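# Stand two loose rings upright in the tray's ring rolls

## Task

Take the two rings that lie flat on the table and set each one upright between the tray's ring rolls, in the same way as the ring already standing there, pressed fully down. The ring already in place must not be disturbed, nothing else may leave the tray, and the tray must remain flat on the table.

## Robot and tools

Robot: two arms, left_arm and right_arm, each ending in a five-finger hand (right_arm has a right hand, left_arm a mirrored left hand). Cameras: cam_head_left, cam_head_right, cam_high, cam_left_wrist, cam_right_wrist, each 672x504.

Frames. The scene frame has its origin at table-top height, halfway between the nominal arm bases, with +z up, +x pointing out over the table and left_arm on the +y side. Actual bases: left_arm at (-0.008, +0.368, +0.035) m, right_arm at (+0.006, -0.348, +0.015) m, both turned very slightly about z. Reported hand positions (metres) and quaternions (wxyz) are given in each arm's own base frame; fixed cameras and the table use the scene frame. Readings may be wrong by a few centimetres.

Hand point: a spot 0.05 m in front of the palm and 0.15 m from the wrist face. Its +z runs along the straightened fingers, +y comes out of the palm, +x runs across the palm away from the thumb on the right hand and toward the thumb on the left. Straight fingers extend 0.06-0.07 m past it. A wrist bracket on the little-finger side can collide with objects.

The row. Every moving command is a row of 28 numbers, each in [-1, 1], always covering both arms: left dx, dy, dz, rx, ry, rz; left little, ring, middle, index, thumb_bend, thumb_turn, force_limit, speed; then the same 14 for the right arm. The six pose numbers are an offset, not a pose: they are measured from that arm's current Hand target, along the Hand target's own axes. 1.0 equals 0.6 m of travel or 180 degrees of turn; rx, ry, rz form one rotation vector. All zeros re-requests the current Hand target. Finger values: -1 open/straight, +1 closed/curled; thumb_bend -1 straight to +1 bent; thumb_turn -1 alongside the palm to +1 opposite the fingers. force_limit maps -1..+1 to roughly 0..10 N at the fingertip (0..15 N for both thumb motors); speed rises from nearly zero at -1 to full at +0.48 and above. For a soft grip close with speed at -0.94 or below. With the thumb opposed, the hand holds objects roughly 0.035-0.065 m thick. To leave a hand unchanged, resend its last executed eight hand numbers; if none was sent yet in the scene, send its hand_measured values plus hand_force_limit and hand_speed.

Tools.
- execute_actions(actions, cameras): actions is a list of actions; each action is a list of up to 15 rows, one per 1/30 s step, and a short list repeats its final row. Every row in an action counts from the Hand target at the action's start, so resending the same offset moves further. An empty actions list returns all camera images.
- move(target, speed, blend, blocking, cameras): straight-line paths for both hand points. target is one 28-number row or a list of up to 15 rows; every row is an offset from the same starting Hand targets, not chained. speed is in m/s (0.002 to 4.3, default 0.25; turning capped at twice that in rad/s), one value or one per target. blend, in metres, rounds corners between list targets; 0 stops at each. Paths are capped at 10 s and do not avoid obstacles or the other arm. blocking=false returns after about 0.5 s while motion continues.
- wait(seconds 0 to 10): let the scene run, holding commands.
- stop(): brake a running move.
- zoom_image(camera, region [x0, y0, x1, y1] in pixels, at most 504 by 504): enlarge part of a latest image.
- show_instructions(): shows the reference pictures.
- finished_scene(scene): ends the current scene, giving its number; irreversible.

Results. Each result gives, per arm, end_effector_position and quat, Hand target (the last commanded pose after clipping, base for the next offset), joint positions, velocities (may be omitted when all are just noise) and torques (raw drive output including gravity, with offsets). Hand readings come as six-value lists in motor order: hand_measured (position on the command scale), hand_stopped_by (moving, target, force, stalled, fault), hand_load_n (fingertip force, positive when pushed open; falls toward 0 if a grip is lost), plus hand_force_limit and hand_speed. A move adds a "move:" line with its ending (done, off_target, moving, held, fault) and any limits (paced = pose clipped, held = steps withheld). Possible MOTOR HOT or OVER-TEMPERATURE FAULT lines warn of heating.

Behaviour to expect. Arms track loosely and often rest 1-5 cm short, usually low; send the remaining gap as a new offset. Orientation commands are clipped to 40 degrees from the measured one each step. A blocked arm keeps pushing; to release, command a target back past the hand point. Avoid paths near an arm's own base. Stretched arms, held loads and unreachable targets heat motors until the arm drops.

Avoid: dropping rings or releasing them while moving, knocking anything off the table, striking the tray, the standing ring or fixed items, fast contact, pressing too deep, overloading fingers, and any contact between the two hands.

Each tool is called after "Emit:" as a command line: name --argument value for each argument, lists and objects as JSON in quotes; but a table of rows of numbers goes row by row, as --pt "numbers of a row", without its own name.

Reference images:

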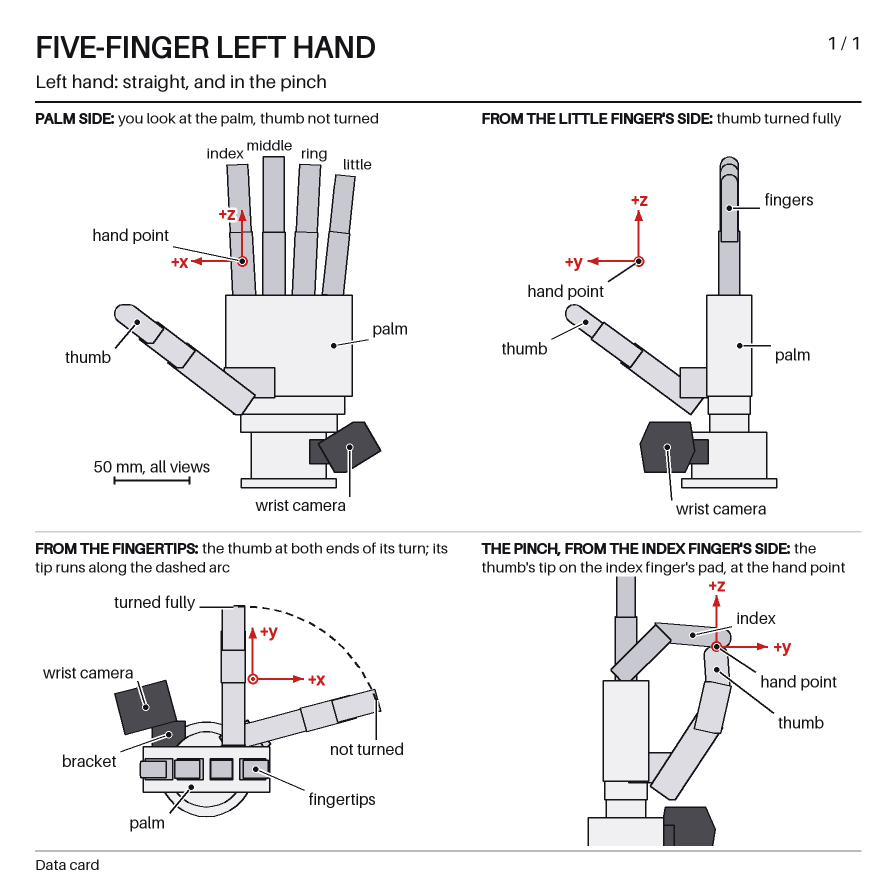

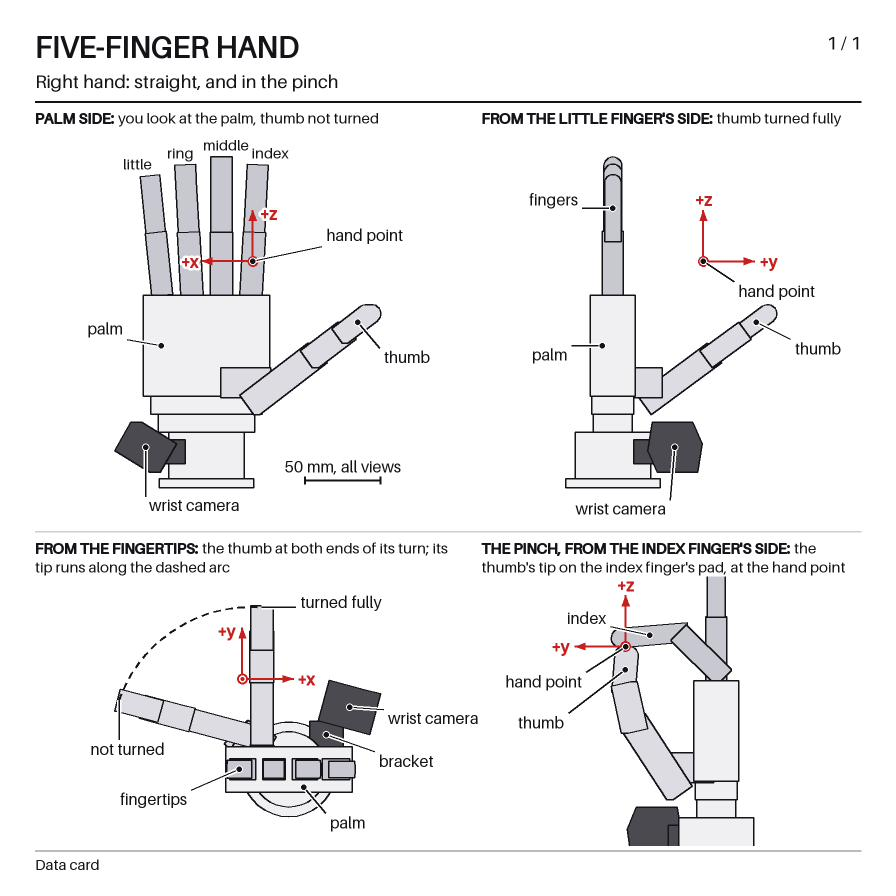

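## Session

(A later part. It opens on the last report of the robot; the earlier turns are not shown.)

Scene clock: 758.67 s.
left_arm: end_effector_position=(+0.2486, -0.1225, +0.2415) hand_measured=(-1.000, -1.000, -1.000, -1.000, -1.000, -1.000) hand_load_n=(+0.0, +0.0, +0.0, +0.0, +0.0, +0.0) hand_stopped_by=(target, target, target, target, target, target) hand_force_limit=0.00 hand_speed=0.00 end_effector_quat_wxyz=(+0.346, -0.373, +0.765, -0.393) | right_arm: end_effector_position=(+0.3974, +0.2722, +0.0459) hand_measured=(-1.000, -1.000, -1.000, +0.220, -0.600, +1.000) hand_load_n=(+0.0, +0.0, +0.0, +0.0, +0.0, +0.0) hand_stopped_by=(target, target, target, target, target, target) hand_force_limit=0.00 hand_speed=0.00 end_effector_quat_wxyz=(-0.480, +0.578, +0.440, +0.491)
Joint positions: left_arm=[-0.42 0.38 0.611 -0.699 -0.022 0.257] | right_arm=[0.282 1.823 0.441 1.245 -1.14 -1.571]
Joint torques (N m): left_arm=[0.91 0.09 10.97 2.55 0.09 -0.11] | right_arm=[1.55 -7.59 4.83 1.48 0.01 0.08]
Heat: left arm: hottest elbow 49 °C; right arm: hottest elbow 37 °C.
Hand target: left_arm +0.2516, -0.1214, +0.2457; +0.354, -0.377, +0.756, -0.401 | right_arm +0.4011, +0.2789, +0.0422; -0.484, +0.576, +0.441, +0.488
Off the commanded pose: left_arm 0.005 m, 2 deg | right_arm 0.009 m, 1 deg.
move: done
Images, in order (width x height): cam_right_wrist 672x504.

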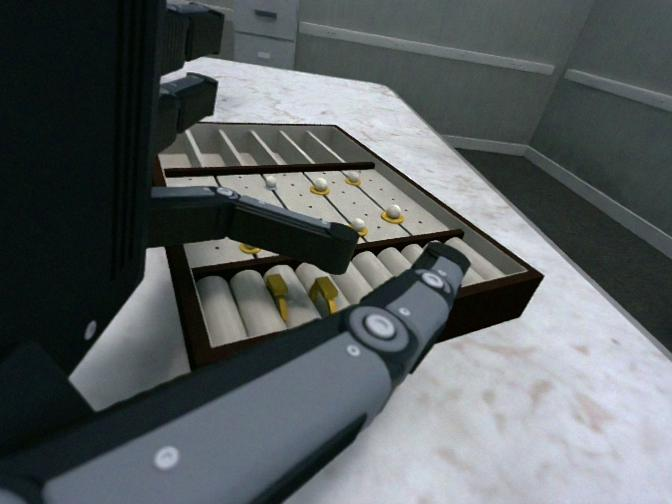

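Emit:
move --target '[0,0,0,0,0,0,-1,-1,-1,-1,-1,-1,0.0,0,-0.0165,0.0021,0.0009,0,0,0,-1,-1,-1,0.22,-0.6,1.0,0.0,0]' --speed 0.04 --cameras '["cam_right_wrist"]'

Emit:
zoom_image --camera "cam_right_wrist" --region '[230, 200, 400, 340]'

Scene clock: 764.53 s.
left_arm: end_effector_position=(+0.2486, -0.1225, +0.2415) hand_measured=(-1.000, -1.000, -1.000, -1.000, -1.000, -1.000) hand_load_n=(+0.0, +0.0, +0.0, -0.5, +0.0, +0.0) hand_stopped_by=(target, target, target, target, target, target) hand_force_limit=0.00 hand_speed=0.00 end_effector_quat_wxyz=(+0.346, -0.373, +0.765, -0.393) | right_arm: end_effector_position=(+0.3986, +0.2725, +0.0371) hand_measured=(-1.000, -1.000, -1.000, +0.220, -0.600, +1.000) hand_load_n=(+0.0, +0.0, +0.0, +0.0, +0.0, +0.0) hand_stopped_by=(target, target, target, target, target, target) hand_force_limit=0.00 hand_speed=0.00 end_effector_quat_wxyz=(-0.480, +0.578, +0.441, +0.492)
Joint positions: left_arm=[-0.42 0.38 0.611 -0.699 -0.022 0.257] | right_arm=[0.282 1.864 0.447 1.284 -1.14 -1.571]
Joint torques (N m): left_arm=[-0.44 -0.03 11.07 2.4 0.06 -0.07] | right_arm=[1.9 -7.94 4.26 1.52 0.03 0.05]
Heat: left arm: hottest elbow 49 °C; right arm: hottest elbow 37 °C.
Hand target: left_arm +0.2516, -0.1214, +0.2457; +0.354, -0.377, +0.756, -0.401 | right_arm +0.4011, +0.2789, +0.0323; -0.484, +0.576, +0.441, +0.488
Off the commanded pose: left_arm 0.005 m, 2 deg | right_arm 0.008 m, 1 deg.
move: done
Images, in order (width x height): cam_right_wrist 672x504.

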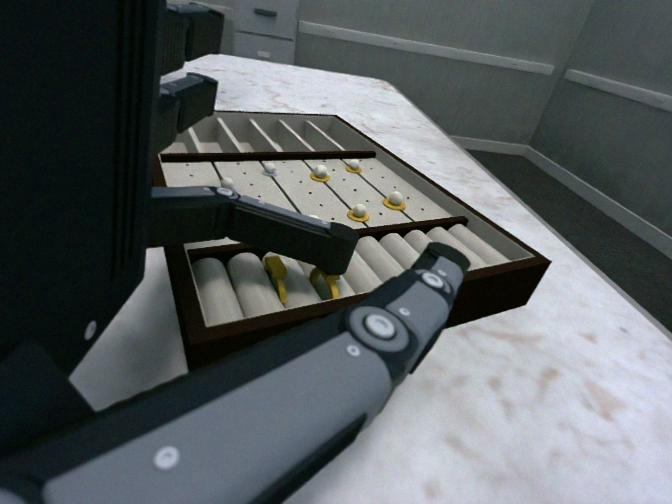

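Scaled by 2.965.

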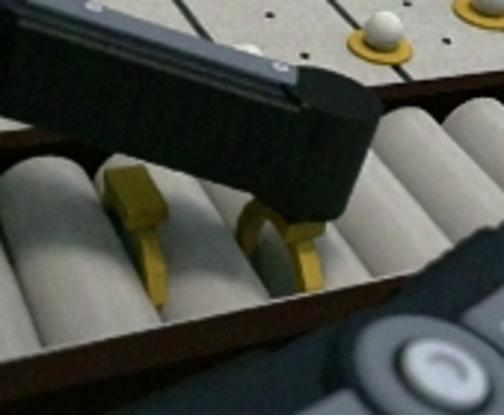

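Emit:
move --target '[0,0,0,0,0,0,-1,-1,-1,-1,-1,-1,0.0,0,-0.0066,0.0008,0.0003,0,0,0,-1,-1,-1,0.22,-0.6,1.0,0.0,0]' --speed 0.03 --cameras '["cam_right_wrist"]'

Scene clock: 770.57 s.
left_arm: end_effector_position=(+0.2486, -0.1225, +0.2415) hand_measured=(-1.000, -1.000, -1.000, -1.000, -1.000, -1.000) hand_load_n=(+0.0, +0.0, +0.0, +0.0, +0.0, -0.5) hand_stopped_by=(target, target, target, target, target, target) hand_force_limit=0.00 hand_speed=0.00 end_effector_quat_wxyz=(+0.346, -0.373, +0.765, -0.393) | right_arm: end_effector_position=(+0.3980, +0.2723, +0.0332) hand_measured=(-1.000, -1.000, -1.000, +0.220, -0.600, +1.000) hand_load_n=(+0.0, +0.0, +0.0, +0.0, +0.0, +0.0) hand_stopped_by=(target, target, target, target, target, target) hand_force_limit=0.00 hand_speed=0.00 end_effector_quat_wxyz=(-0.480, +0.578, +0.441, +0.491)
Joint positions: left_arm=[-0.42 0.38 0.611 -0.699 -0.022 0.257] | right_arm=[0.282 1.881 0.447 1.3 -1.14 -1.571]
Joint torques (N m): left_arm=[0.03 0.32 10.92 2.32 0.1 -0.11] | right_arm=[2.02 -7.53 4.26 1.55 -0.01 0.09]
Heat: left arm: hottest elbow 49 °C; right arm: hottest elbow 37 °C.
Hand target: left_arm +0.2516, -0.1214, +0.2457; +0.354, -0.377, +0.756, -0.401 | right_arm +0.4011, +0.2789, +0.0282; -0.484, +0.576, +0.441, +0.488
Off the commanded pose: left_arm 0.005 m, 2 deg | right_arm 0.009 m, 1 deg.
move: done
Images, in order (width x height): cam_right_wrist 672x504.

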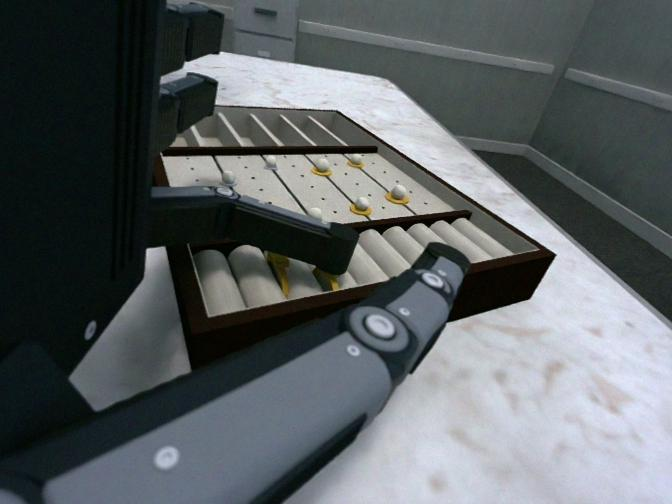

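Emit:
zoom_image --camera "cam_right_wrist" --region '[230, 220, 400, 360]'

Emit:
move --target '[0,0,0,0,0,0,-1,-1,-1,-1,-1,-1,0.0,0,-0.0066,0.0008,0.0003,0,0,0,-1,-1,-1,0.22,-0.6,1.0,0.0,0]' --speed 0.03 --cameras '["cam_right_wrist"]'

Emit:
zoom_image --camera "cam_right_wrist" --region '[230, 220, 400, 360]'

Scaled by 2.965.

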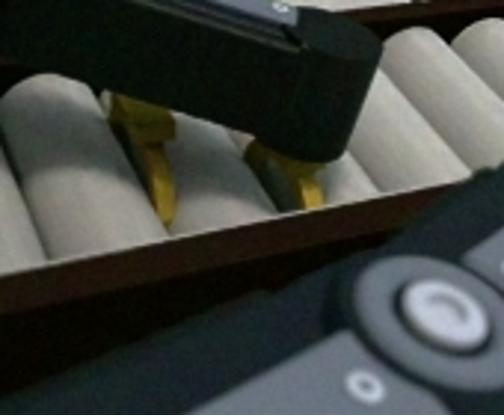

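Scene clock: 772.97 s.
left_arm: end_effector_position=(+0.2486, -0.1225, +0.2415) hand_measured=(-1.000, -1.000, -1.000, -1.000, -1.000, -1.000) hand_load_n=(+0.0, +0.0, -0.5, +0.0, +0.0, +0.0) hand_stopped_by=(target, target, target, target, target, target) hand_force_limit=0.00 hand_speed=0.00 end_effector_quat_wxyz=(+0.346, -0.373, +0.765, -0.393) | right_arm: end_effector_position=(+0.3999, +0.2729, +0.0316) hand_measured=(-1.000, -1.000, -1.000, +0.220, -0.600, +1.000) hand_load_n=(+0.0, +0.0, +0.0, +0.0, +0.0, +0.0) hand_stopped_by=(target, target, target, target, target, target) hand_force_limit=0.00 hand_speed=0.00 end_effector_quat_wxyz=(-0.479, +0.575, +0.442, +0.494)
Joint positions: left_arm=[-0.42 0.38 0.611 -0.699 -0.022 0.257] | right_arm=[0.282 1.896 0.453 1.317 -1.14 -1.571]
Joint torques (N m): left_arm=[0.15 -0.03 11.18 2.29 0.04 -0.11] | right_arm=[1.61 -8.23 3.86 1.42 0.02 0.11]
Heat: left arm: hottest elbow 49 °C; right arm: hottest elbow 37 °C.
Hand target: left_arm +0.2516, -0.1214, +0.2457; +0.354, -0.377, +0.756, -0.401 | right_arm +0.4010, +0.2788, +0.0241; -0.484, +0.576, +0.441, +0.488
Off the commanded pose: left_arm 0.005 m, 2 deg | right_arm 0.010 m, 1 deg.
move: done
Images, in order (width x height): cam_right_wrist 672x504.

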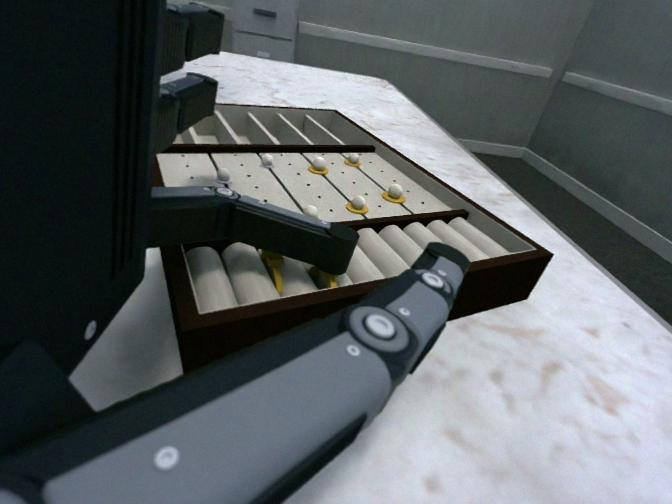

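Scaled by 2.965.

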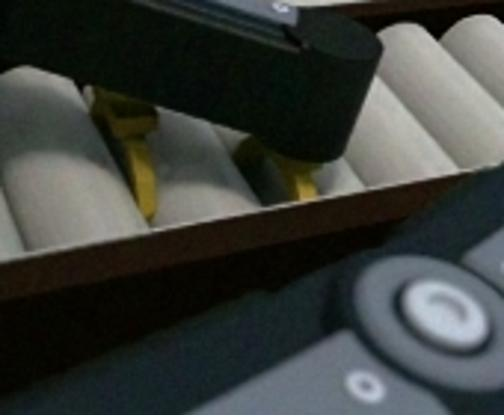

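Emit:
move --target '[0,0,0,0,0,0,-1,-1,-1,-1,-1,-1,0.0,0,-0.0071,-0.0022,-0.001,0,0,0,-1,-1,-1,0.22,-0.6,1.0,0.0,0]' --speed 0.03 --cameras '["cam_right_wrist"]'

Emit:
zoom_image --camera "cam_right_wrist" --region '[230, 220, 400, 360]'

Scene clock: 780.93 s.
left_arm: end_effector_position=(+0.2486, -0.1225, +0.2415) hand_measured=(-1.000, -1.000, -1.000, -1.000, -1.000, -1.000) hand_load_n=(+0.0, +0.0, +0.0, +0.0, +0.0, +0.0) hand_stopped_by=(target, target, target, target, target, target) hand_force_limit=0.00 hand_speed=0.00 end_effector_quat_wxyz=(+0.346, -0.373, +0.765, -0.393) | right_arm: end_effector_position=(+0.4000, +0.2729, +0.0311) hand_measured=(-1.000, -1.000, -1.000, +0.220, -0.600, +1.000) hand_load_n=(+0.0, +0.0, +0.0, -0.5, +0.0, +0.0) hand_stopped_by=(target, target, target, target, target, target) hand_force_limit=0.00 hand_speed=0.00 end_effector_quat_wxyz=(-0.478, +0.572, +0.444, +0.498)
Joint positions: left_arm=[-0.42 0.38 0.611 -0.699 -0.022 0.257] | right_arm=[0.282 1.908 0.453 1.34 -1.14 -1.571]
Joint torques (N m): left_arm=[0.15 0.32 11.23 2.22 0.09 -0.11] | right_arm=[1.32 -7.24 3.33 1.2 0.01 0.07]
Heat: left arm: hottest elbow 49 °C; right arm: hottest elbow 36 °C.
Hand target: left_arm +0.2516, -0.1214, +0.2457; +0.354, -0.377, +0.756, -0.401 | right_arm +0.3990, +0.2783, +0.0202; -0.484, +0.576, +0.441, +0.488
Off the commanded pose: left_arm 0.005 m, 2 deg | right_arm 0.012 m, 1 deg.
move: off_target (right_arm)
Images, in order (width x height): cam_right_wrist 672x504.

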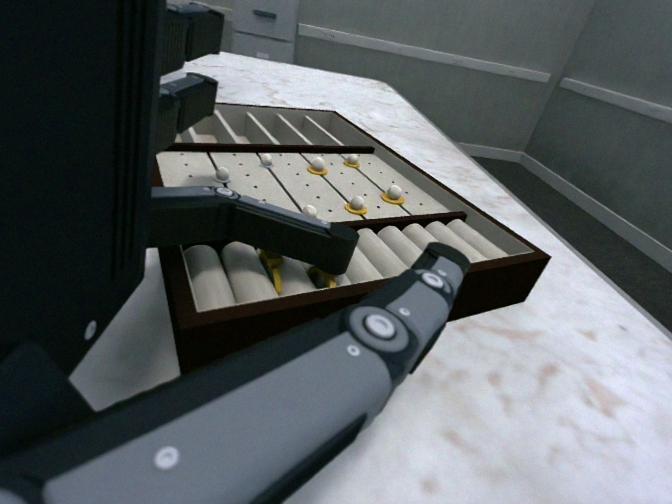

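Scaled by 2.965.

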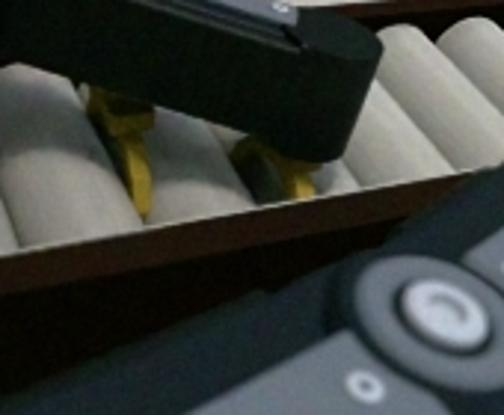

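Emit:
move --pt "0 0 0 0 0 0 -1 -1 -1 -1 -1 -1 0.0 0 0.04 -0.003 -0.001 0 0 0 -1 -1 -1 0.22 -0.6 1.0 0.0 0" --pt "0 0 0 0 0 0 -1 -1 -1 -1 -1 -1 0.0 0 0.15 -0.06 -0.02 0 0 0 -1 -1 -1 0.22 -0.6 1.0 0.0 0" --speed '[0.05,0.15]' --blend 0.01 --cameras '["cam_right_wrist","cam_left_wrist"]'

Emit:
zoom_image --camera "cam_left_wrist" --region '[270, 190, 450, 340]'

Emit:
zoom_image --camera "cam_right_wrist" --region '[200, 220, 400, 400]'

Scene clock: 784.70 s.
left_arm: end_effector_position=(+0.2486, -0.1225, +0.2415) hand_measured=(-1.000, -1.000, -1.000, -1.000, -1.000, -1.000) hand_load_n=(-0.5, +0.0, +0.0, +0.0, +0.0, +0.0) hand_stopped_by=(target, target, target, target, target, target) hand_force_limit=0.00 hand_speed=0.00 end_effector_quat_wxyz=(+0.346, -0.373, +0.765, -0.393) | right_arm: end_effector_position=(+0.3793, +0.2704, +0.1129) hand_measured=(-1.000, -1.000, -1.000, +0.220, -0.600, +1.000) hand_load_n=(+0.0, +0.0, +0.0, +0.0, +0.0, +0.0) hand_stopped_by=(target, target, target, target, target, target) hand_force_limit=0.00 hand_speed=0.00 end_effector_quat_wxyz=(-0.484, +0.580, +0.436, +0.490)
Joint positions: left_arm=[-0.42 0.38 0.611 -0.699 -0.022 0.257] | right_arm=[0.292 1.507 0.398 0.987 -1.128 -1.546]
Joint torques (N m): left_arm=[0.38 0.26 11.1 2.36 0.06 -0.09] | right_arm=[1.55 -8.23 5.33 0.88 0.05 -0.09]
Heat: left arm: hottest elbow 49 °C; right arm: hottest elbow 36 °C.
Hand target: left_arm +0.2516, -0.1214, +0.2457; +0.354, -0.377, +0.756, -0.401 | right_arm +0.3742, +0.2747, +0.1145; -0.484, +0.576, +0.441, +0.488
Off the commanded pose: left_arm 0.005 m, 2 deg | right_arm 0.007 m, 1 deg.
move: done
Images, in order (width x height): cam_left_wrist 672x504, cam_right_wrist 672x504.

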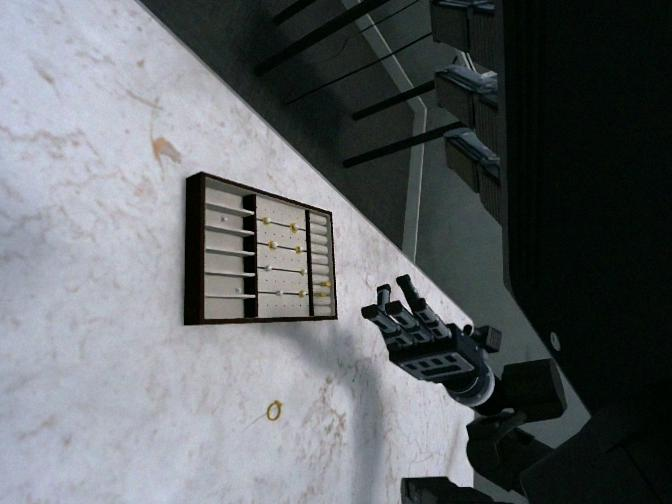

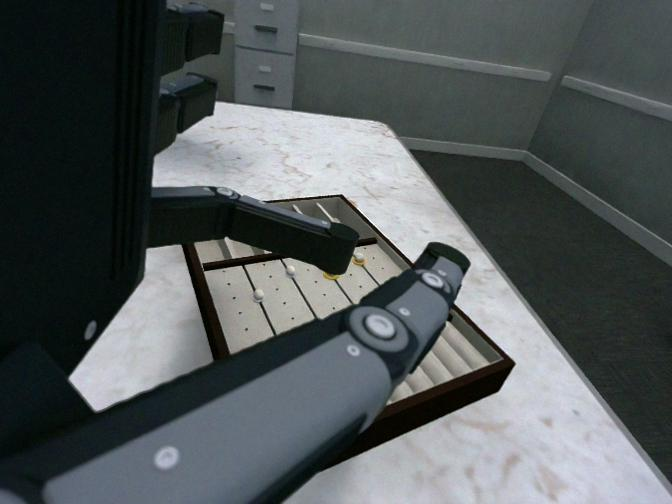

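Scaled by 2.800.

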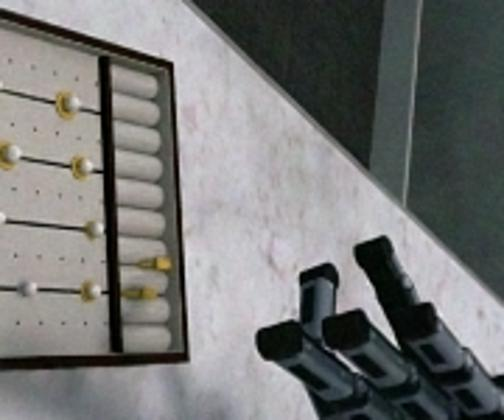

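Scaled by 2.520.

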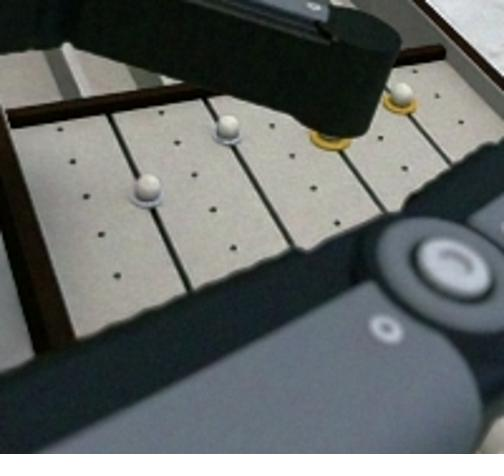

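Emit:
move --pt "0 0 0 0 0 0 -1 -1 -1 -1 -1 -1 0.0 0 0.082 -0.03 -0.0045 0 0 0 -1 -1 -1 0.0 -0.31 -0.6 0.0 0" --pt "0 0 0 0 0 0 -1 -1 -1 -1 -1 -1 0.0 0 0.0142 -0.2302 0.0087 -0.1657 -0.028 0.3948 -1 -1 -1 0.0 -0.31 -0.6 0.0 0" --speed '[0.25,0.35]' --blend 0.02 --cameras '["cam_right_wrist","cam_left_wrist"]'

Scene clock: 795.00 s.
left_arm: end_effector_position=(+0.2486, -0.1225, +0.2415) hand_measured=(-1.000, -1.000, -1.000, -1.000, -1.000, -1.000) hand_load_n=(+0.0, +0.0, +0.0, +0.0, +0.0, +0.0) hand_stopped_by=(target, target, target, target, target, target) hand_force_limit=0.00 hand_speed=0.00 end_effector_quat_wxyz=(+0.346, -0.373, +0.765, -0.393) | right_arm: end_effector_position=(+0.2317, +0.2856, +0.1110) hand_measured=(-1.000, -1.000, -1.000, +0.000, -0.310, -0.600) hand_load_n=(+0.0, +0.0, +0.0, +0.0, +0.0, +0.0) hand_stopped_by=(target, target, target, target, target, target) hand_force_limit=0.00 hand_speed=0.00 end_effector_quat_wxyz=(-0.485, +0.852, -0.092, +0.176)
Joint positions: left_arm=[-0.42 0.38 0.611 -0.699 -0.022 0.257] | right_arm=[0.693 0.875 0.422 -0.073 -0.371 -0.447]
Joint torques (N m): left_arm=[-0.15 -0.15 11.14 2.29 0.13 -0.03] | right_arm=[1.73 -3.19 15.57 1.02 -0.02 0.12]
Heat: left arm: hottest elbow 49 °C; right arm: hottest elbow 36 °C.
Hand target: left_arm +0.2516, -0.1214, +0.2457; +0.354, -0.377, +0.756, -0.401 | right_arm +0.2404, +0.2997, +0.1403; -0.502, +0.840, -0.084, +0.187
Off the commanded pose: left_arm 0.005 m, 2 deg | right_arm 0.034 m, 3 deg.
move: off_target (right_arm)
Images, in order (width x height): cam_left_wrist 672x504, cam_right_wrist 672x504.

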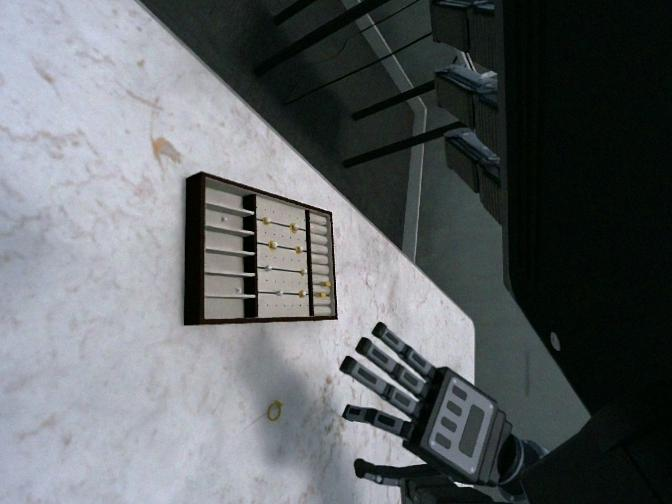

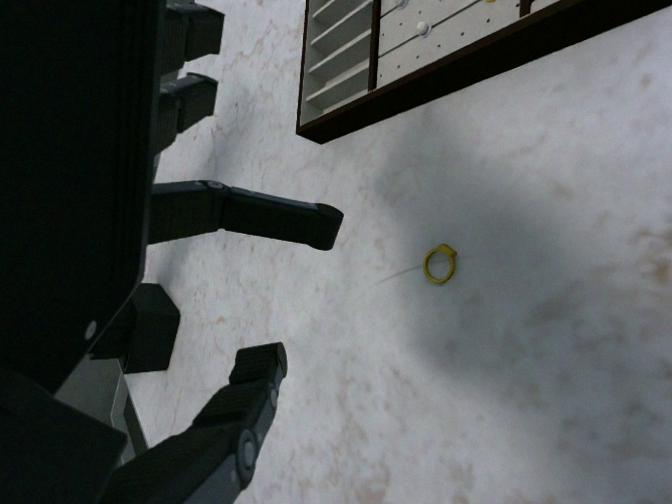

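Emit:
move --pt "0 0 0 0 0 0 -1 -1 -1 -1 -1 -1 0.0 0 0.0025 0.0697 0.0942 0 0 0 -1 -1 -1 0.0 -0.31 -0.6 0.0 0" --pt "0 0 0 0 0 0 -1 -1 -1 -1 -1 -1 0.0 0 -0.0282 0.1425 0.0768 0 0 0 -1 -1 -1 0.0 -0.31 -0.6 0.0 0" --speed '[0.15,0.08]' --cameras '["cam_right_wrist"]'

Emit:
zoom_image --camera "cam_right_wrist" --region '[330, 210, 470, 350]'

Scene clock: 808.67 s.
left_arm: end_effector_position=(+0.2486, -0.1225, +0.2415) hand_measured=(-1.000, -1.000, -1.000, -1.000, -1.000, -1.000) hand_load_n=(+0.0, +0.0, +0.0, +0.0, +0.0, -0.5) hand_stopped_by=(target, target, target, target, target, target) hand_force_limit=0.00 hand_speed=0.00 end_effector_quat_wxyz=(+0.346, -0.373, +0.765, -0.393) | right_arm: end_effector_position=(+0.2477, +0.3047, +0.0495) hand_measured=(-1.000, -1.000, -1.000, +0.000, -0.310, -0.600) hand_load_n=(-0.5, +0.0, +0.0, -0.5, +0.0, +0.0) hand_stopped_by=(target, target, target, target, target, target) hand_force_limit=0.00 hand_speed=0.00 end_effector_quat_wxyz=(-0.506, +0.838, -0.081, +0.189)
Joint positions: left_arm=[-0.42 0.38 0.611 -0.699 -0.022 0.257] | right_arm=[0.703 1.151 0.327 0.359 -0.374 -0.443]
Joint torques (N m): left_arm=[0.03 0.44 10.95 2.62 0.12 -0.07] | right_arm=[0.26 -2.61 7.79 1.83 -0.18 0.01]
Heat: left arm: hottest elbow 49 °C; right arm: hottest elbow 40 °C.
Hand target: left_arm +0.2516, -0.1214, +0.2457; +0.354, -0.377, +0.756, -0.401 | right_arm +0.2471, +0.3014, +0.0418; -0.502, +0.840, -0.084, +0.187
Off the commanded pose: left_arm 0.005 m, 2 deg | right_arm 0.008 m, 1 deg.
move: done
Images, in order (width x height): cam_right_wrist 672x504.

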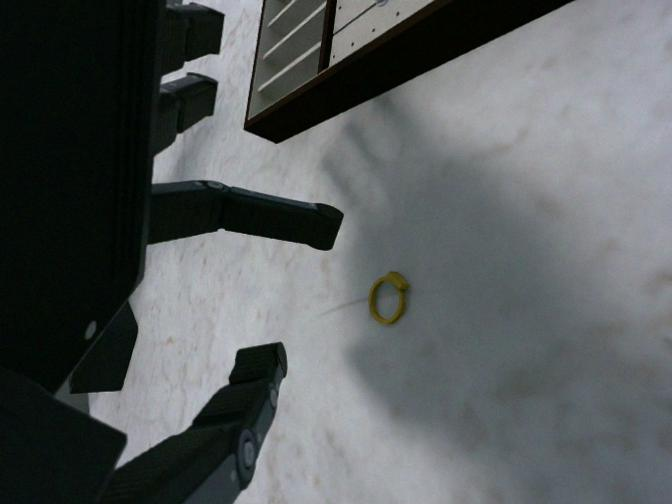

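Scaled by 3.600.

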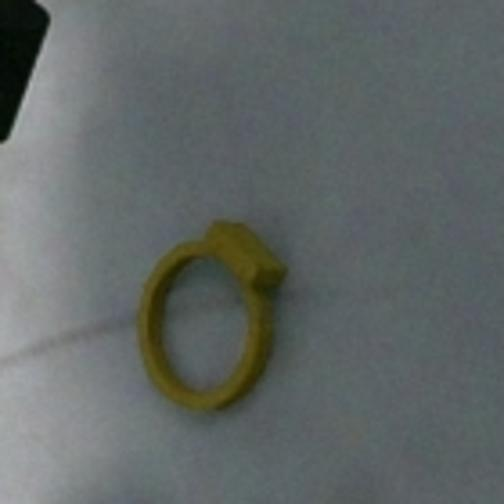

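Emit:
move --pt "0 0 0 0 0 0 -1 -1 -1 -1 -1 -1 0.0 0 0 0 0 0 0 0 -1 -1 -1 0.0 -0.31 0.66 0.0 0" --pt "0 0 0 0 0 0 -1 -1 -1 -1 -1 -1 0.0 0 -0.0152 0.0263 0.0278 0 0 0 -1 -1 -1 0.0 -0.31 0.66 0.0 0" --speed 0.08 --cameras '["cam_right_wrist"]'

Emit:
zoom_image --camera "cam_right_wrist" --region '[300, 200, 440, 340]'

Scene clock: 815.03 s.
left_arm: end_effector_position=(+0.2486, -0.1225, +0.2415) hand_measured=(-1.000, -1.000, -1.000, -1.000, -1.000, -1.000) hand_load_n=(+0.0, +0.0, +0.0, +0.0, +0.0, +0.0) hand_stopped_by=(target, target, target, target, target, target) hand_force_limit=0.00 hand_speed=0.00 end_effector_quat_wxyz=(+0.346, -0.373, +0.765, -0.393) | right_arm: end_effector_position=(+0.2531, +0.3092, +0.0268) hand_measured=(-1.000, -1.000, -1.000, +0.000, -0.310, +0.660) hand_load_n=(+0.0, +0.0, +0.0, +0.0, +0.0, +0.0) hand_stopped_by=(target, target, target, target, target, target) hand_force_limit=0.00 hand_speed=0.00 end_effector_quat_wxyz=(-0.504, +0.837, -0.083, +0.195)
Joint positions: left_arm=[-0.42 0.38 0.611 -0.699 -0.022 0.257] | right_arm=[0.711 1.267 0.313 0.496 -0.354 -0.439]
Joint torques (N m): left_arm=[-0.32 0.15 11.02 2.36 0.07 -0.09] | right_arm=[1.96 -3.49 6.86 1.91 0.02 0.1]
Heat: left arm: hottest elbow 49 °C; right arm: hottest elbow 40 °C.
Hand target: left_arm +0.2516, -0.1214, +0.2457; +0.354, -0.377, +0.756, -0.401 | right_arm +0.2462, +0.3104, +0.0189; -0.502, +0.840, -0.084, +0.187
Off the commanded pose: left_arm 0.005 m, 2 deg | right_arm 0.011 m, 1 deg.
move: off_target (right_arm)
Images, in order (width x height): cam_right_wrist 672x504.

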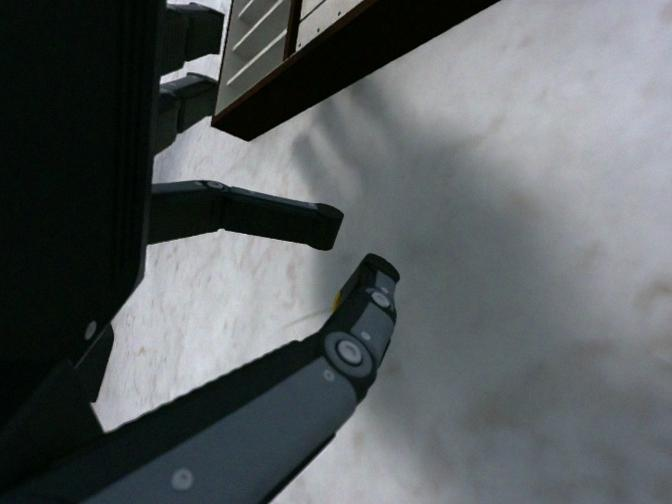

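Scaled by 3.600.

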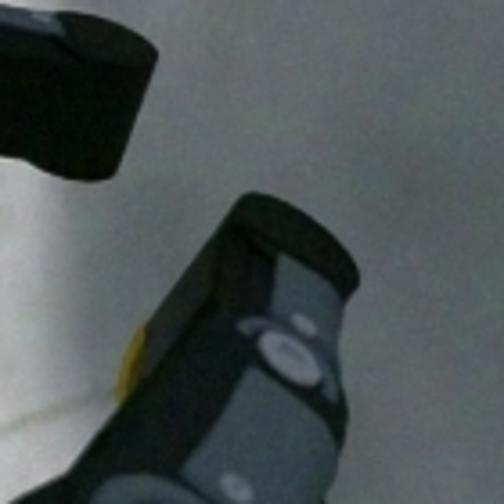

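Emit:
move --pt "0 0 0 0 0 0 -1 -1 -1 -1 -1 -1 0.0 0 0.0048 -0.0326 0.0303 0 0 0 -1 -1 -1 0.0 -0.31 0.66 0.0 0" --pt "0 0 0 0 0 0 -1 -1 -1 -1 -1 -1 0.0 0 0.0025 -0.0015 0.0042 0 0 0 -1 -1 -1 0.0 -0.31 0.66 0.0 0" --speed 0.08 --cameras '["cam_right_wrist"]'

Emit:
zoom_image --camera "cam_right_wrist" --region '[300, 200, 440, 340]'

Scene clock: 821.50 s.
left_arm: end_effector_position=(+0.2486, -0.1225, +0.2415) hand_measured=(-1.000, -1.000, -1.000, -1.000, -1.000, -1.000) hand_load_n=(+0.0, +0.0, +0.0, +0.0, +0.0, +0.0) hand_stopped_by=(target, target, target, target, target, target) hand_force_limit=0.00 hand_speed=0.00 end_effector_quat_wxyz=(+0.346, -0.373, +0.765, -0.393) | right_arm: end_effector_position=(+0.2459, +0.3174, +0.0221) hand_measured=(-1.000, -1.000, -1.000, +0.000, -0.310, +0.660) hand_load_n=(+0.0, +0.0, +0.0, +0.0, +0.0, +0.0) hand_stopped_by=(target, target, target, target, target, target) hand_force_limit=0.00 hand_speed=0.00 end_effector_quat_wxyz=(-0.504, +0.840, -0.082, +0.183)
Joint positions: left_arm=[-0.42 0.38 0.611 -0.699 -0.022 0.257] | right_arm=[0.739 1.291 0.321 0.499 -0.348 -0.422]
Joint torques (N m): left_arm=[0.21 -0.21 10.86 2.4 0.06 -0.09] | right_arm=[-0.5 -5.01 6.64 1.65 -0.21 -0.08]
Heat: left arm: hottest elbow 49 °C; right arm: hottest elbow 40 °C.
Hand target: left_arm +0.2516, -0.1214, +0.2457; +0.354, -0.377, +0.756, -0.401 | right_arm +0.2485, +0.3125, +0.0190; -0.502, +0.840, -0.084, +0.186
Off the commanded pose: left_arm 0.005 m, 2 deg | right_arm 0.006 m, 1 deg.
move: done
Images, in order (width x height): cam_right_wrist 672x504.

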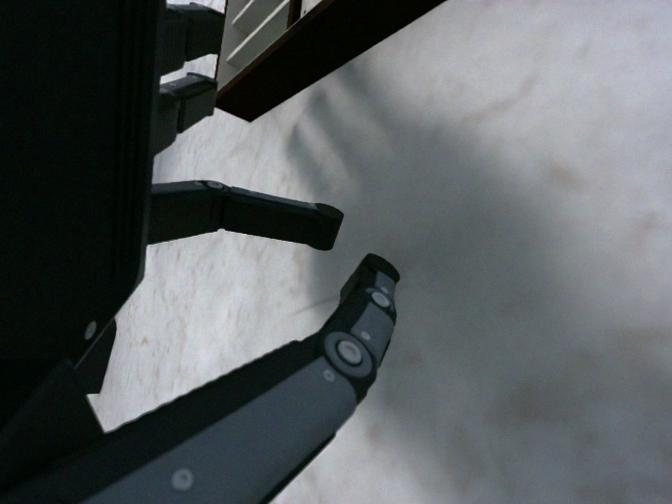

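Scaled by 3.600.

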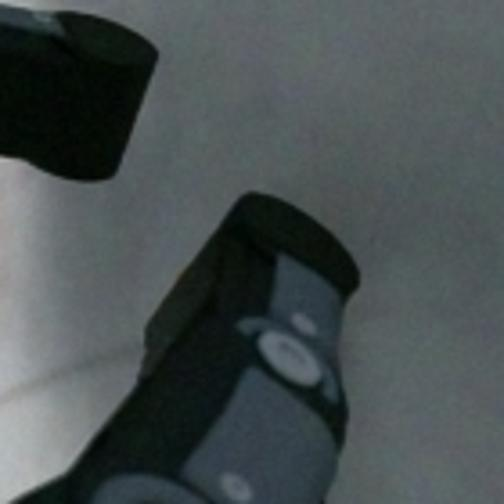

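Emit:
move --target '[0,0,0,0,0,0,-1,-1,-1,-1,-1,-1,0.0,0,0.0015,0.0119,0.0077,0,0,0,-1,-1,-1,0.0,-0.31,0.66,0.0,0]' --speed 0.05 --cameras '["cam_right_wrist"]'

Emit:
zoom_image --camera "cam_right_wrist" --region '[300, 200, 440, 340]'

Scene clock: 825.40 s.
left_arm: end_effector_position=(+0.2486, -0.1225, +0.2415) hand_measured=(-1.000, -1.000, -1.000, -1.000, -1.000, -1.000) hand_load_n=(+0.0, +0.0, +0.0, +0.0, +0.0, +0.0) hand_stopped_by=(target, target, target, target, target, target) hand_force_limit=0.00 hand_speed=0.00 end_effector_quat_wxyz=(+0.346, -0.373, +0.765, -0.393) | right_arm: end_effector_position=(+0.2502, +0.3190, +0.0195) hand_measured=(-1.000, -1.000, -1.000, +0.000, -0.310, +0.660) hand_load_n=(+0.0, +0.0, -0.5, +0.0, +0.0, +0.0) hand_stopped_by=(target, target, target, target, target, target) hand_force_limit=0.00 hand_speed=0.00 end_effector_quat_wxyz=(-0.508, +0.837, -0.081, +0.186)
Joint positions: left_arm=[-0.42 0.38 0.611 -0.699 -0.022 0.257] | right_arm=[0.732 1.32 0.321 0.542 -0.355 -0.424]
Joint torques (N m): left_arm=[0.15 -0.09 11.07 2.25 0.11 -0.1] | right_arm=[-0.15 -4.13 6.24 1.76 -0.16 -0.1]
Heat: left arm: hottest elbow 49 °C; right arm: hottest elbow 39 °C.
Hand target: left_arm +0.2516, -0.1214, +0.2457; +0.354, -0.377, +0.756, -0.401 | right_arm +0.2514, +0.3125, +0.0109; -0.502, +0.840, -0.084, +0.186
Off the commanded pose: left_arm 0.005 m, 2 deg | right_arm 0.011 m, 1 deg.
move: off_target (right_arm)
Images, in order (width x height): cam_right_wrist 672x504.

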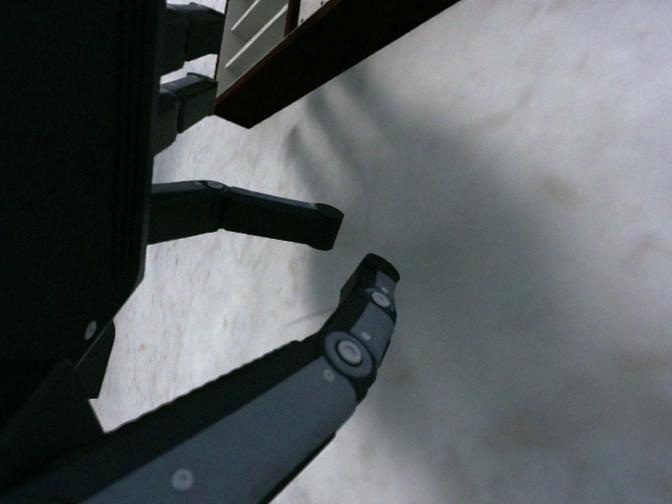

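Scaled by 3.600.

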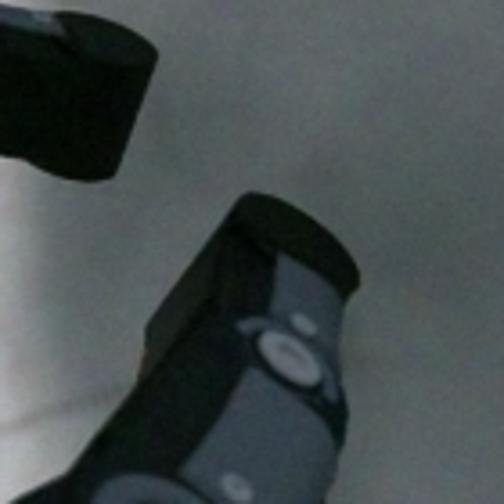

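Emit:
move --target '[0,0,0,0,0,0,-1,-1,-1,-1,-1,-1,0.0,0,-0.0033,0.0095,-0.0018,0,0,0,-1,-1,-1,0.0,-0.31,0.66,0.0,0]' --speed 0.05 --cameras '["cam_right_wrist"]'

Emit:
zoom_image --camera "cam_right_wrist" --region '[300, 200, 440, 340]'

Scene clock: 829.67 s.
left_arm: end_effector_position=(+0.2486, -0.1225, +0.2415) hand_measured=(-1.000, -1.000, -1.000, -1.000, -1.000, -1.000) hand_load_n=(+0.0, +0.0, +0.0, +0.0, +0.0, +0.0) hand_stopped_by=(target, target, target, target, target, target) hand_force_limit=0.00 hand_speed=0.00 end_effector_quat_wxyz=(+0.346, -0.373, +0.765, -0.393) | right_arm: end_effector_position=(+0.2484, +0.3162, +0.0146) hand_measured=(-1.000, -1.000, -1.000, +0.000, -0.310, +0.660) hand_load_n=(+0.0, +0.0, +0.0, +0.0, +0.0, +0.0) hand_stopped_by=(target, target, target, target, target, target) hand_force_limit=0.00 hand_speed=0.00 end_effector_quat_wxyz=(-0.508, +0.837, -0.081, +0.186)
Joint positions: left_arm=[-0.42 0.38 0.611 -0.699 -0.022 0.257] | right_arm=[0.728 1.334 0.308 0.568 -0.359 -0.426]
Joint torques (N m): left_arm=[0.21 0.32 11.04 2.44 0.09 -0.06] | right_arm=[-0.26 -3.96 6.04 1.89 -0.2 -0.09]
Heat: left arm: hottest elbow 49 °C; right arm: hottest elbow 39 °C.
Hand target: left_arm +0.2516, -0.1214, +0.2457; +0.354, -0.377, +0.756, -0.401 | right_arm +0.2494, +0.3095, +0.0059; -0.502, +0.840, -0.084, +0.186
Off the commanded pose: left_arm 0.005 m, 2 deg | right_arm 0.011 m, 1 deg.
move: off_target (right_arm)
Images, in order (width x height): cam_right_wrist 672x504.

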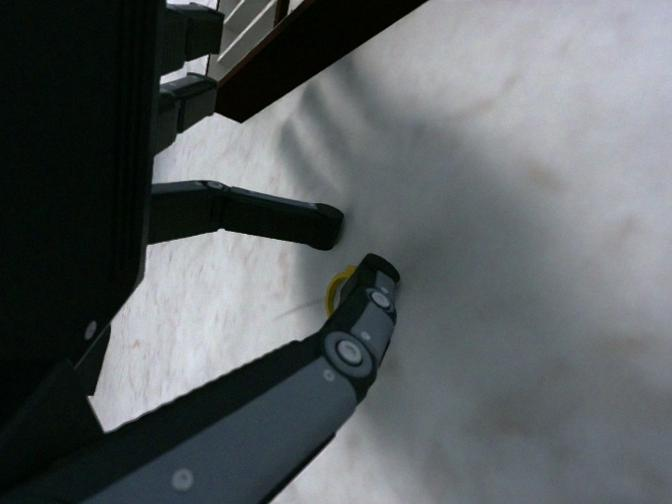

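Scaled by 3.600.

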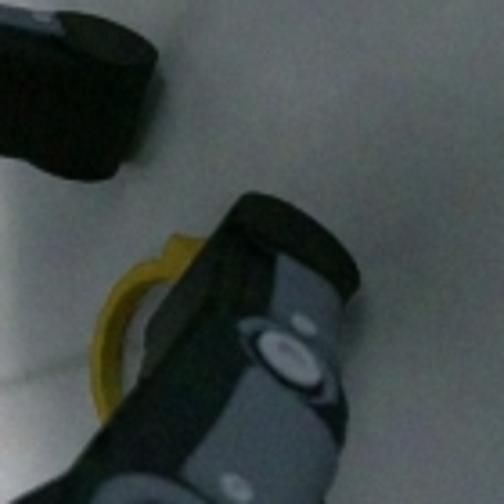

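Emit:
move --target '[0,0,0,0,0,0,-1,-1,-1,-1,-1,-1,0.0,0,-0.0017,0.0066,0.0032,0,0,0,-1,-1,-1,0.0,-0.31,0.66,0.0,0]' --speed 0.04 --cameras '["cam_right_wrist"]'

Emit:
zoom_image --camera "cam_right_wrist" --region '[300, 200, 440, 340]'

Scene clock: 831.97 s.
left_arm: end_effector_position=(+0.2486, -0.1225, +0.2415) hand_measured=(-1.000, -1.000, -1.000, -1.000, -1.000, -1.000) hand_load_n=(+0.0, +0.0, +0.0, +0.0, +0.0, +0.0) hand_stopped_by=(target, target, target, target, target, target) hand_force_limit=0.00 hand_speed=0.00 end_effector_quat_wxyz=(+0.346, -0.373, +0.765, -0.393) | right_arm: end_effector_position=(+0.2504, +0.3182, +0.0140) hand_measured=(-1.000, -1.000, -1.000, +0.000, -0.310, +0.660) hand_load_n=(+0.0, +0.0, +0.0, -1.0, +0.0, +0.0) hand_stopped_by=(target, target, target, target, target, target) hand_force_limit=0.00 hand_speed=0.00 end_effector_quat_wxyz=(-0.512, +0.834, -0.079, +0.189)
Joint positions: left_arm=[-0.42 0.38 0.611 -0.699 -0.022 0.257] | right_arm=[0.728 1.351 0.308 0.596 -0.36 -0.426]
Joint torques (N m): left_arm=[0.21 0.26 10.97 2.48 0.11 -0.05] | right_arm=[-0.26 -3.25 5.52 1.73 -0.08 -0.08]
Heat: left arm: hottest elbow 49 °C; right arm: hottest elbow 39 °C.
Hand target: left_arm +0.2516, -0.1214, +0.2457; +0.354, -0.377, +0.756, -0.401 | right_arm +0.2495, +0.3094, +0.0014; -0.502, +0.840, -0.084, +0.187
Off the commanded pose: left_arm 0.005 m, 2 deg | right_arm 0.015 m, 2 deg.
move: off_target (right_arm)
Images, in order (width x height): cam_right_wrist 672x504.

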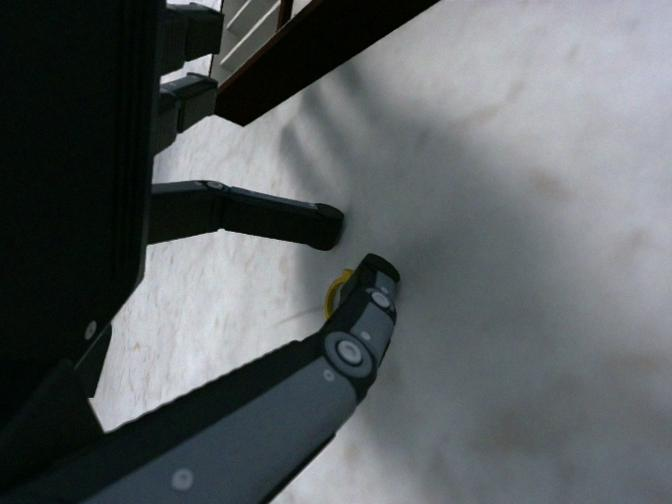

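Scaled by 3.600.

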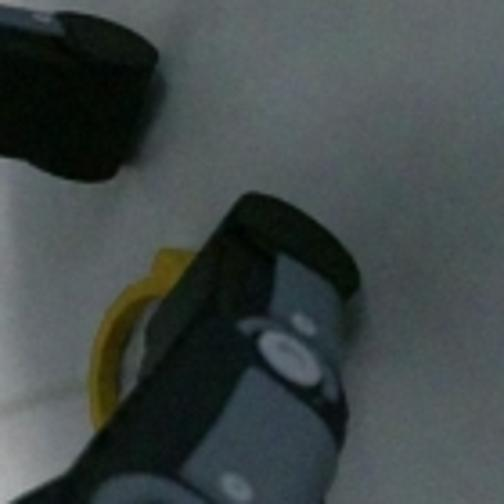

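Emit:
move --pt "0 0 0 0 0 0 -1 -1 -1 -1 -1 -1 0.0 0 -0.0027 -0.0052 -0.0062 0 0 0 -1 -1 -1 0.0 -0.31 0.66 0.0 0" --pt "0 0 0 0 0 0 -1 -1 -1 -1 -1 -1 0.0 0 -0.0027 -0.0052 -0.0062 0 0 0 -1 -1 -1 0.1 -0.31 0.66 0.0 -0.8" --speed 0.04 --cameras '["cam_right_wrist"]'

Emit:
zoom_image --camera "cam_right_wrist" --region '[300, 200, 440, 340]'

Scene clock: 836.00 s.
left_arm: end_effector_position=(+0.2486, -0.1225, +0.2415) hand_measured=(-1.000, -1.000, -1.000, -1.000, -1.000, -1.000) hand_load_n=(+0.0, +0.0, +0.0, +0.0, +0.0, -0.5) hand_stopped_by=(target, target, target, target, target, target) hand_force_limit=0.00 hand_speed=0.00 end_effector_quat_wxyz=(+0.346, -0.373, +0.765, -0.393) | right_arm: end_effector_position=(+0.2496, +0.3174, +0.0131) hand_measured=(-1.000, -1.000, -1.000, +0.100, -0.310, +0.660) hand_load_n=(+0.0, -0.5, +0.0, +0.5, +0.0, +0.0) hand_stopped_by=(target, target, target, target, target, target) hand_force_limit=0.00 hand_speed=-0.80 end_effector_quat_wxyz=(-0.511, +0.835, -0.079, +0.188)
Joint positions: left_arm=[-0.42 0.38 0.611 -0.699 -0.022 0.257] | right_arm=[0.728 1.351 0.306 0.596 -0.36 -0.426]
Joint torques (N m): left_arm=[0.15 -0.5 11.23 2.45 0.07 -0.11] | right_arm=[0.44 -6.18 5.33 1.1 0.08 -0.06]
Heat: left arm: hottest elbow 49 °C; right arm: hottest elbow 39 °C.
Hand target: left_arm +0.2516, -0.1214, +0.2457; +0.354, -0.377, +0.756, -0.401 | right_arm +0.2466, +0.3085, +0.0055; -0.502, +0.840, -0.084, +0.187
Off the commanded pose: left_arm 0.005 m, 2 deg | right_arm 0.012 m, 1 deg.
move: off_target (right_arm); target 2's new numbers were sent with right_arm's hand 0.013 m and 2 deg from that target
Images, in order (width x height): cam_right_wrist 672x504.

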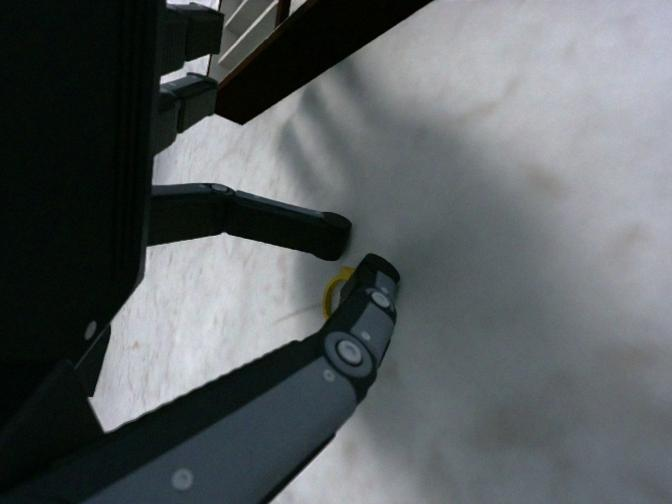

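Scaled by 3.600.

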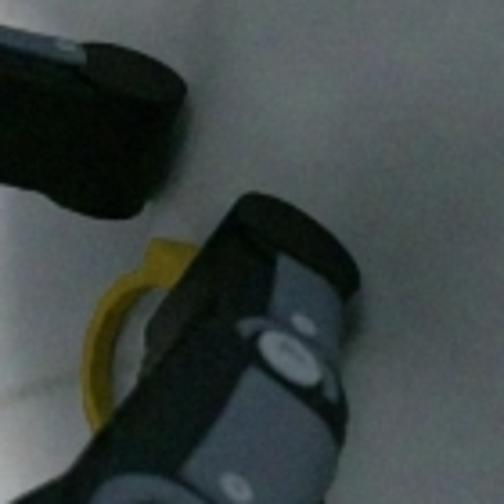

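Emit:
move --target '[0,0,0,0,0,0,-1,-1,-1,-1,-1,-1,0.0,0,0,0,0,0,0,0,-1,-1,-1,0.3,-0.31,0.66,-0.45,-0.94]' --speed 0.04 --cameras '["cam_right_wrist"]'

Emit:
zoom_image --camera "cam_right_wrist" --region '[300, 200, 440, 340]'

Scene clock: 838.57 s.
left_arm: end_effector_position=(+0.2486, -0.1225, +0.2415) hand_measured=(-1.000, -1.000, -1.000, -1.000, -1.000, -1.000) hand_load_n=(+0.0, +0.0, +0.0, +0.0, +0.0, -0.5) hand_stopped_by=(target, target, target, target, target, target) hand_force_limit=0.00 hand_speed=0.00 end_effector_quat_wxyz=(+0.346, -0.373, +0.765, -0.393) | right_arm: end_effector_position=(+0.2487, +0.3165, +0.0121) hand_measured=(-1.000, -1.000, -1.000, +0.206, -0.310, +0.660) hand_load_n=(+0.0, -0.5, +0.0, +3.5, +2.0, +0.0) hand_stopped_by=(target, target, target, force, target, target) hand_force_limit=-0.45 hand_speed=-0.94 end_effector_quat_wxyz=(-0.511, +0.835, -0.080, +0.188)
Joint positions: left_arm=[-0.42 0.38 0.611 -0.699 -0.022 0.257] | right_arm=[0.728 1.351 0.303 0.596 -0.36 -0.426]
Joint torques (N m): left_arm=[-0.38 -0.62 11.21 2.45 0.1 -0.1] | right_arm=[-0.03 -5.54 5.53 1.02 0.01 -0.05]
Heat: left arm: hottest elbow 49 °C; right arm: hottest elbow 39 °C.
Hand target: left_arm +0.2516, -0.1214, +0.2457; +0.354, -0.377, +0.756, -0.401 | right_arm +0.2465, +0.3084, +0.0054; -0.502, +0.840, -0.084, +0.187
Off the commanded pose: left_arm 0.005 m, 2 deg | right_arm 0.011 m, 1 deg.
move: off_target (right_arm)
Images, in order (width x height): cam_right_wrist 672x504.

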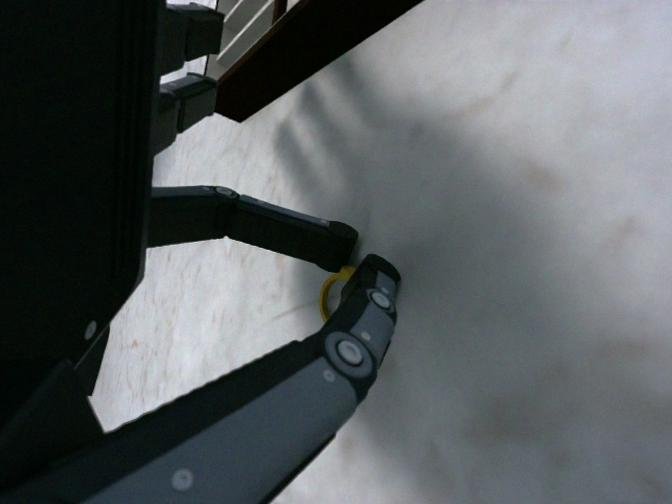

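Scaled by 3.600.

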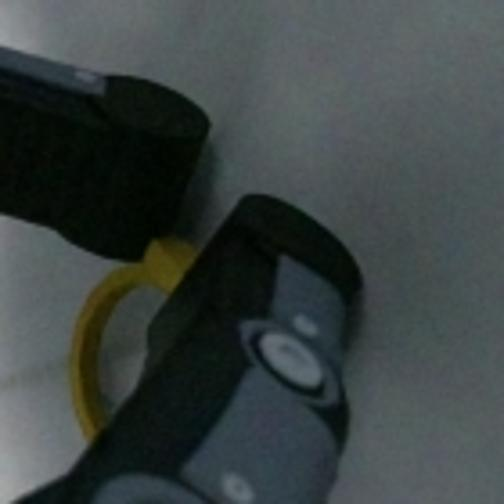

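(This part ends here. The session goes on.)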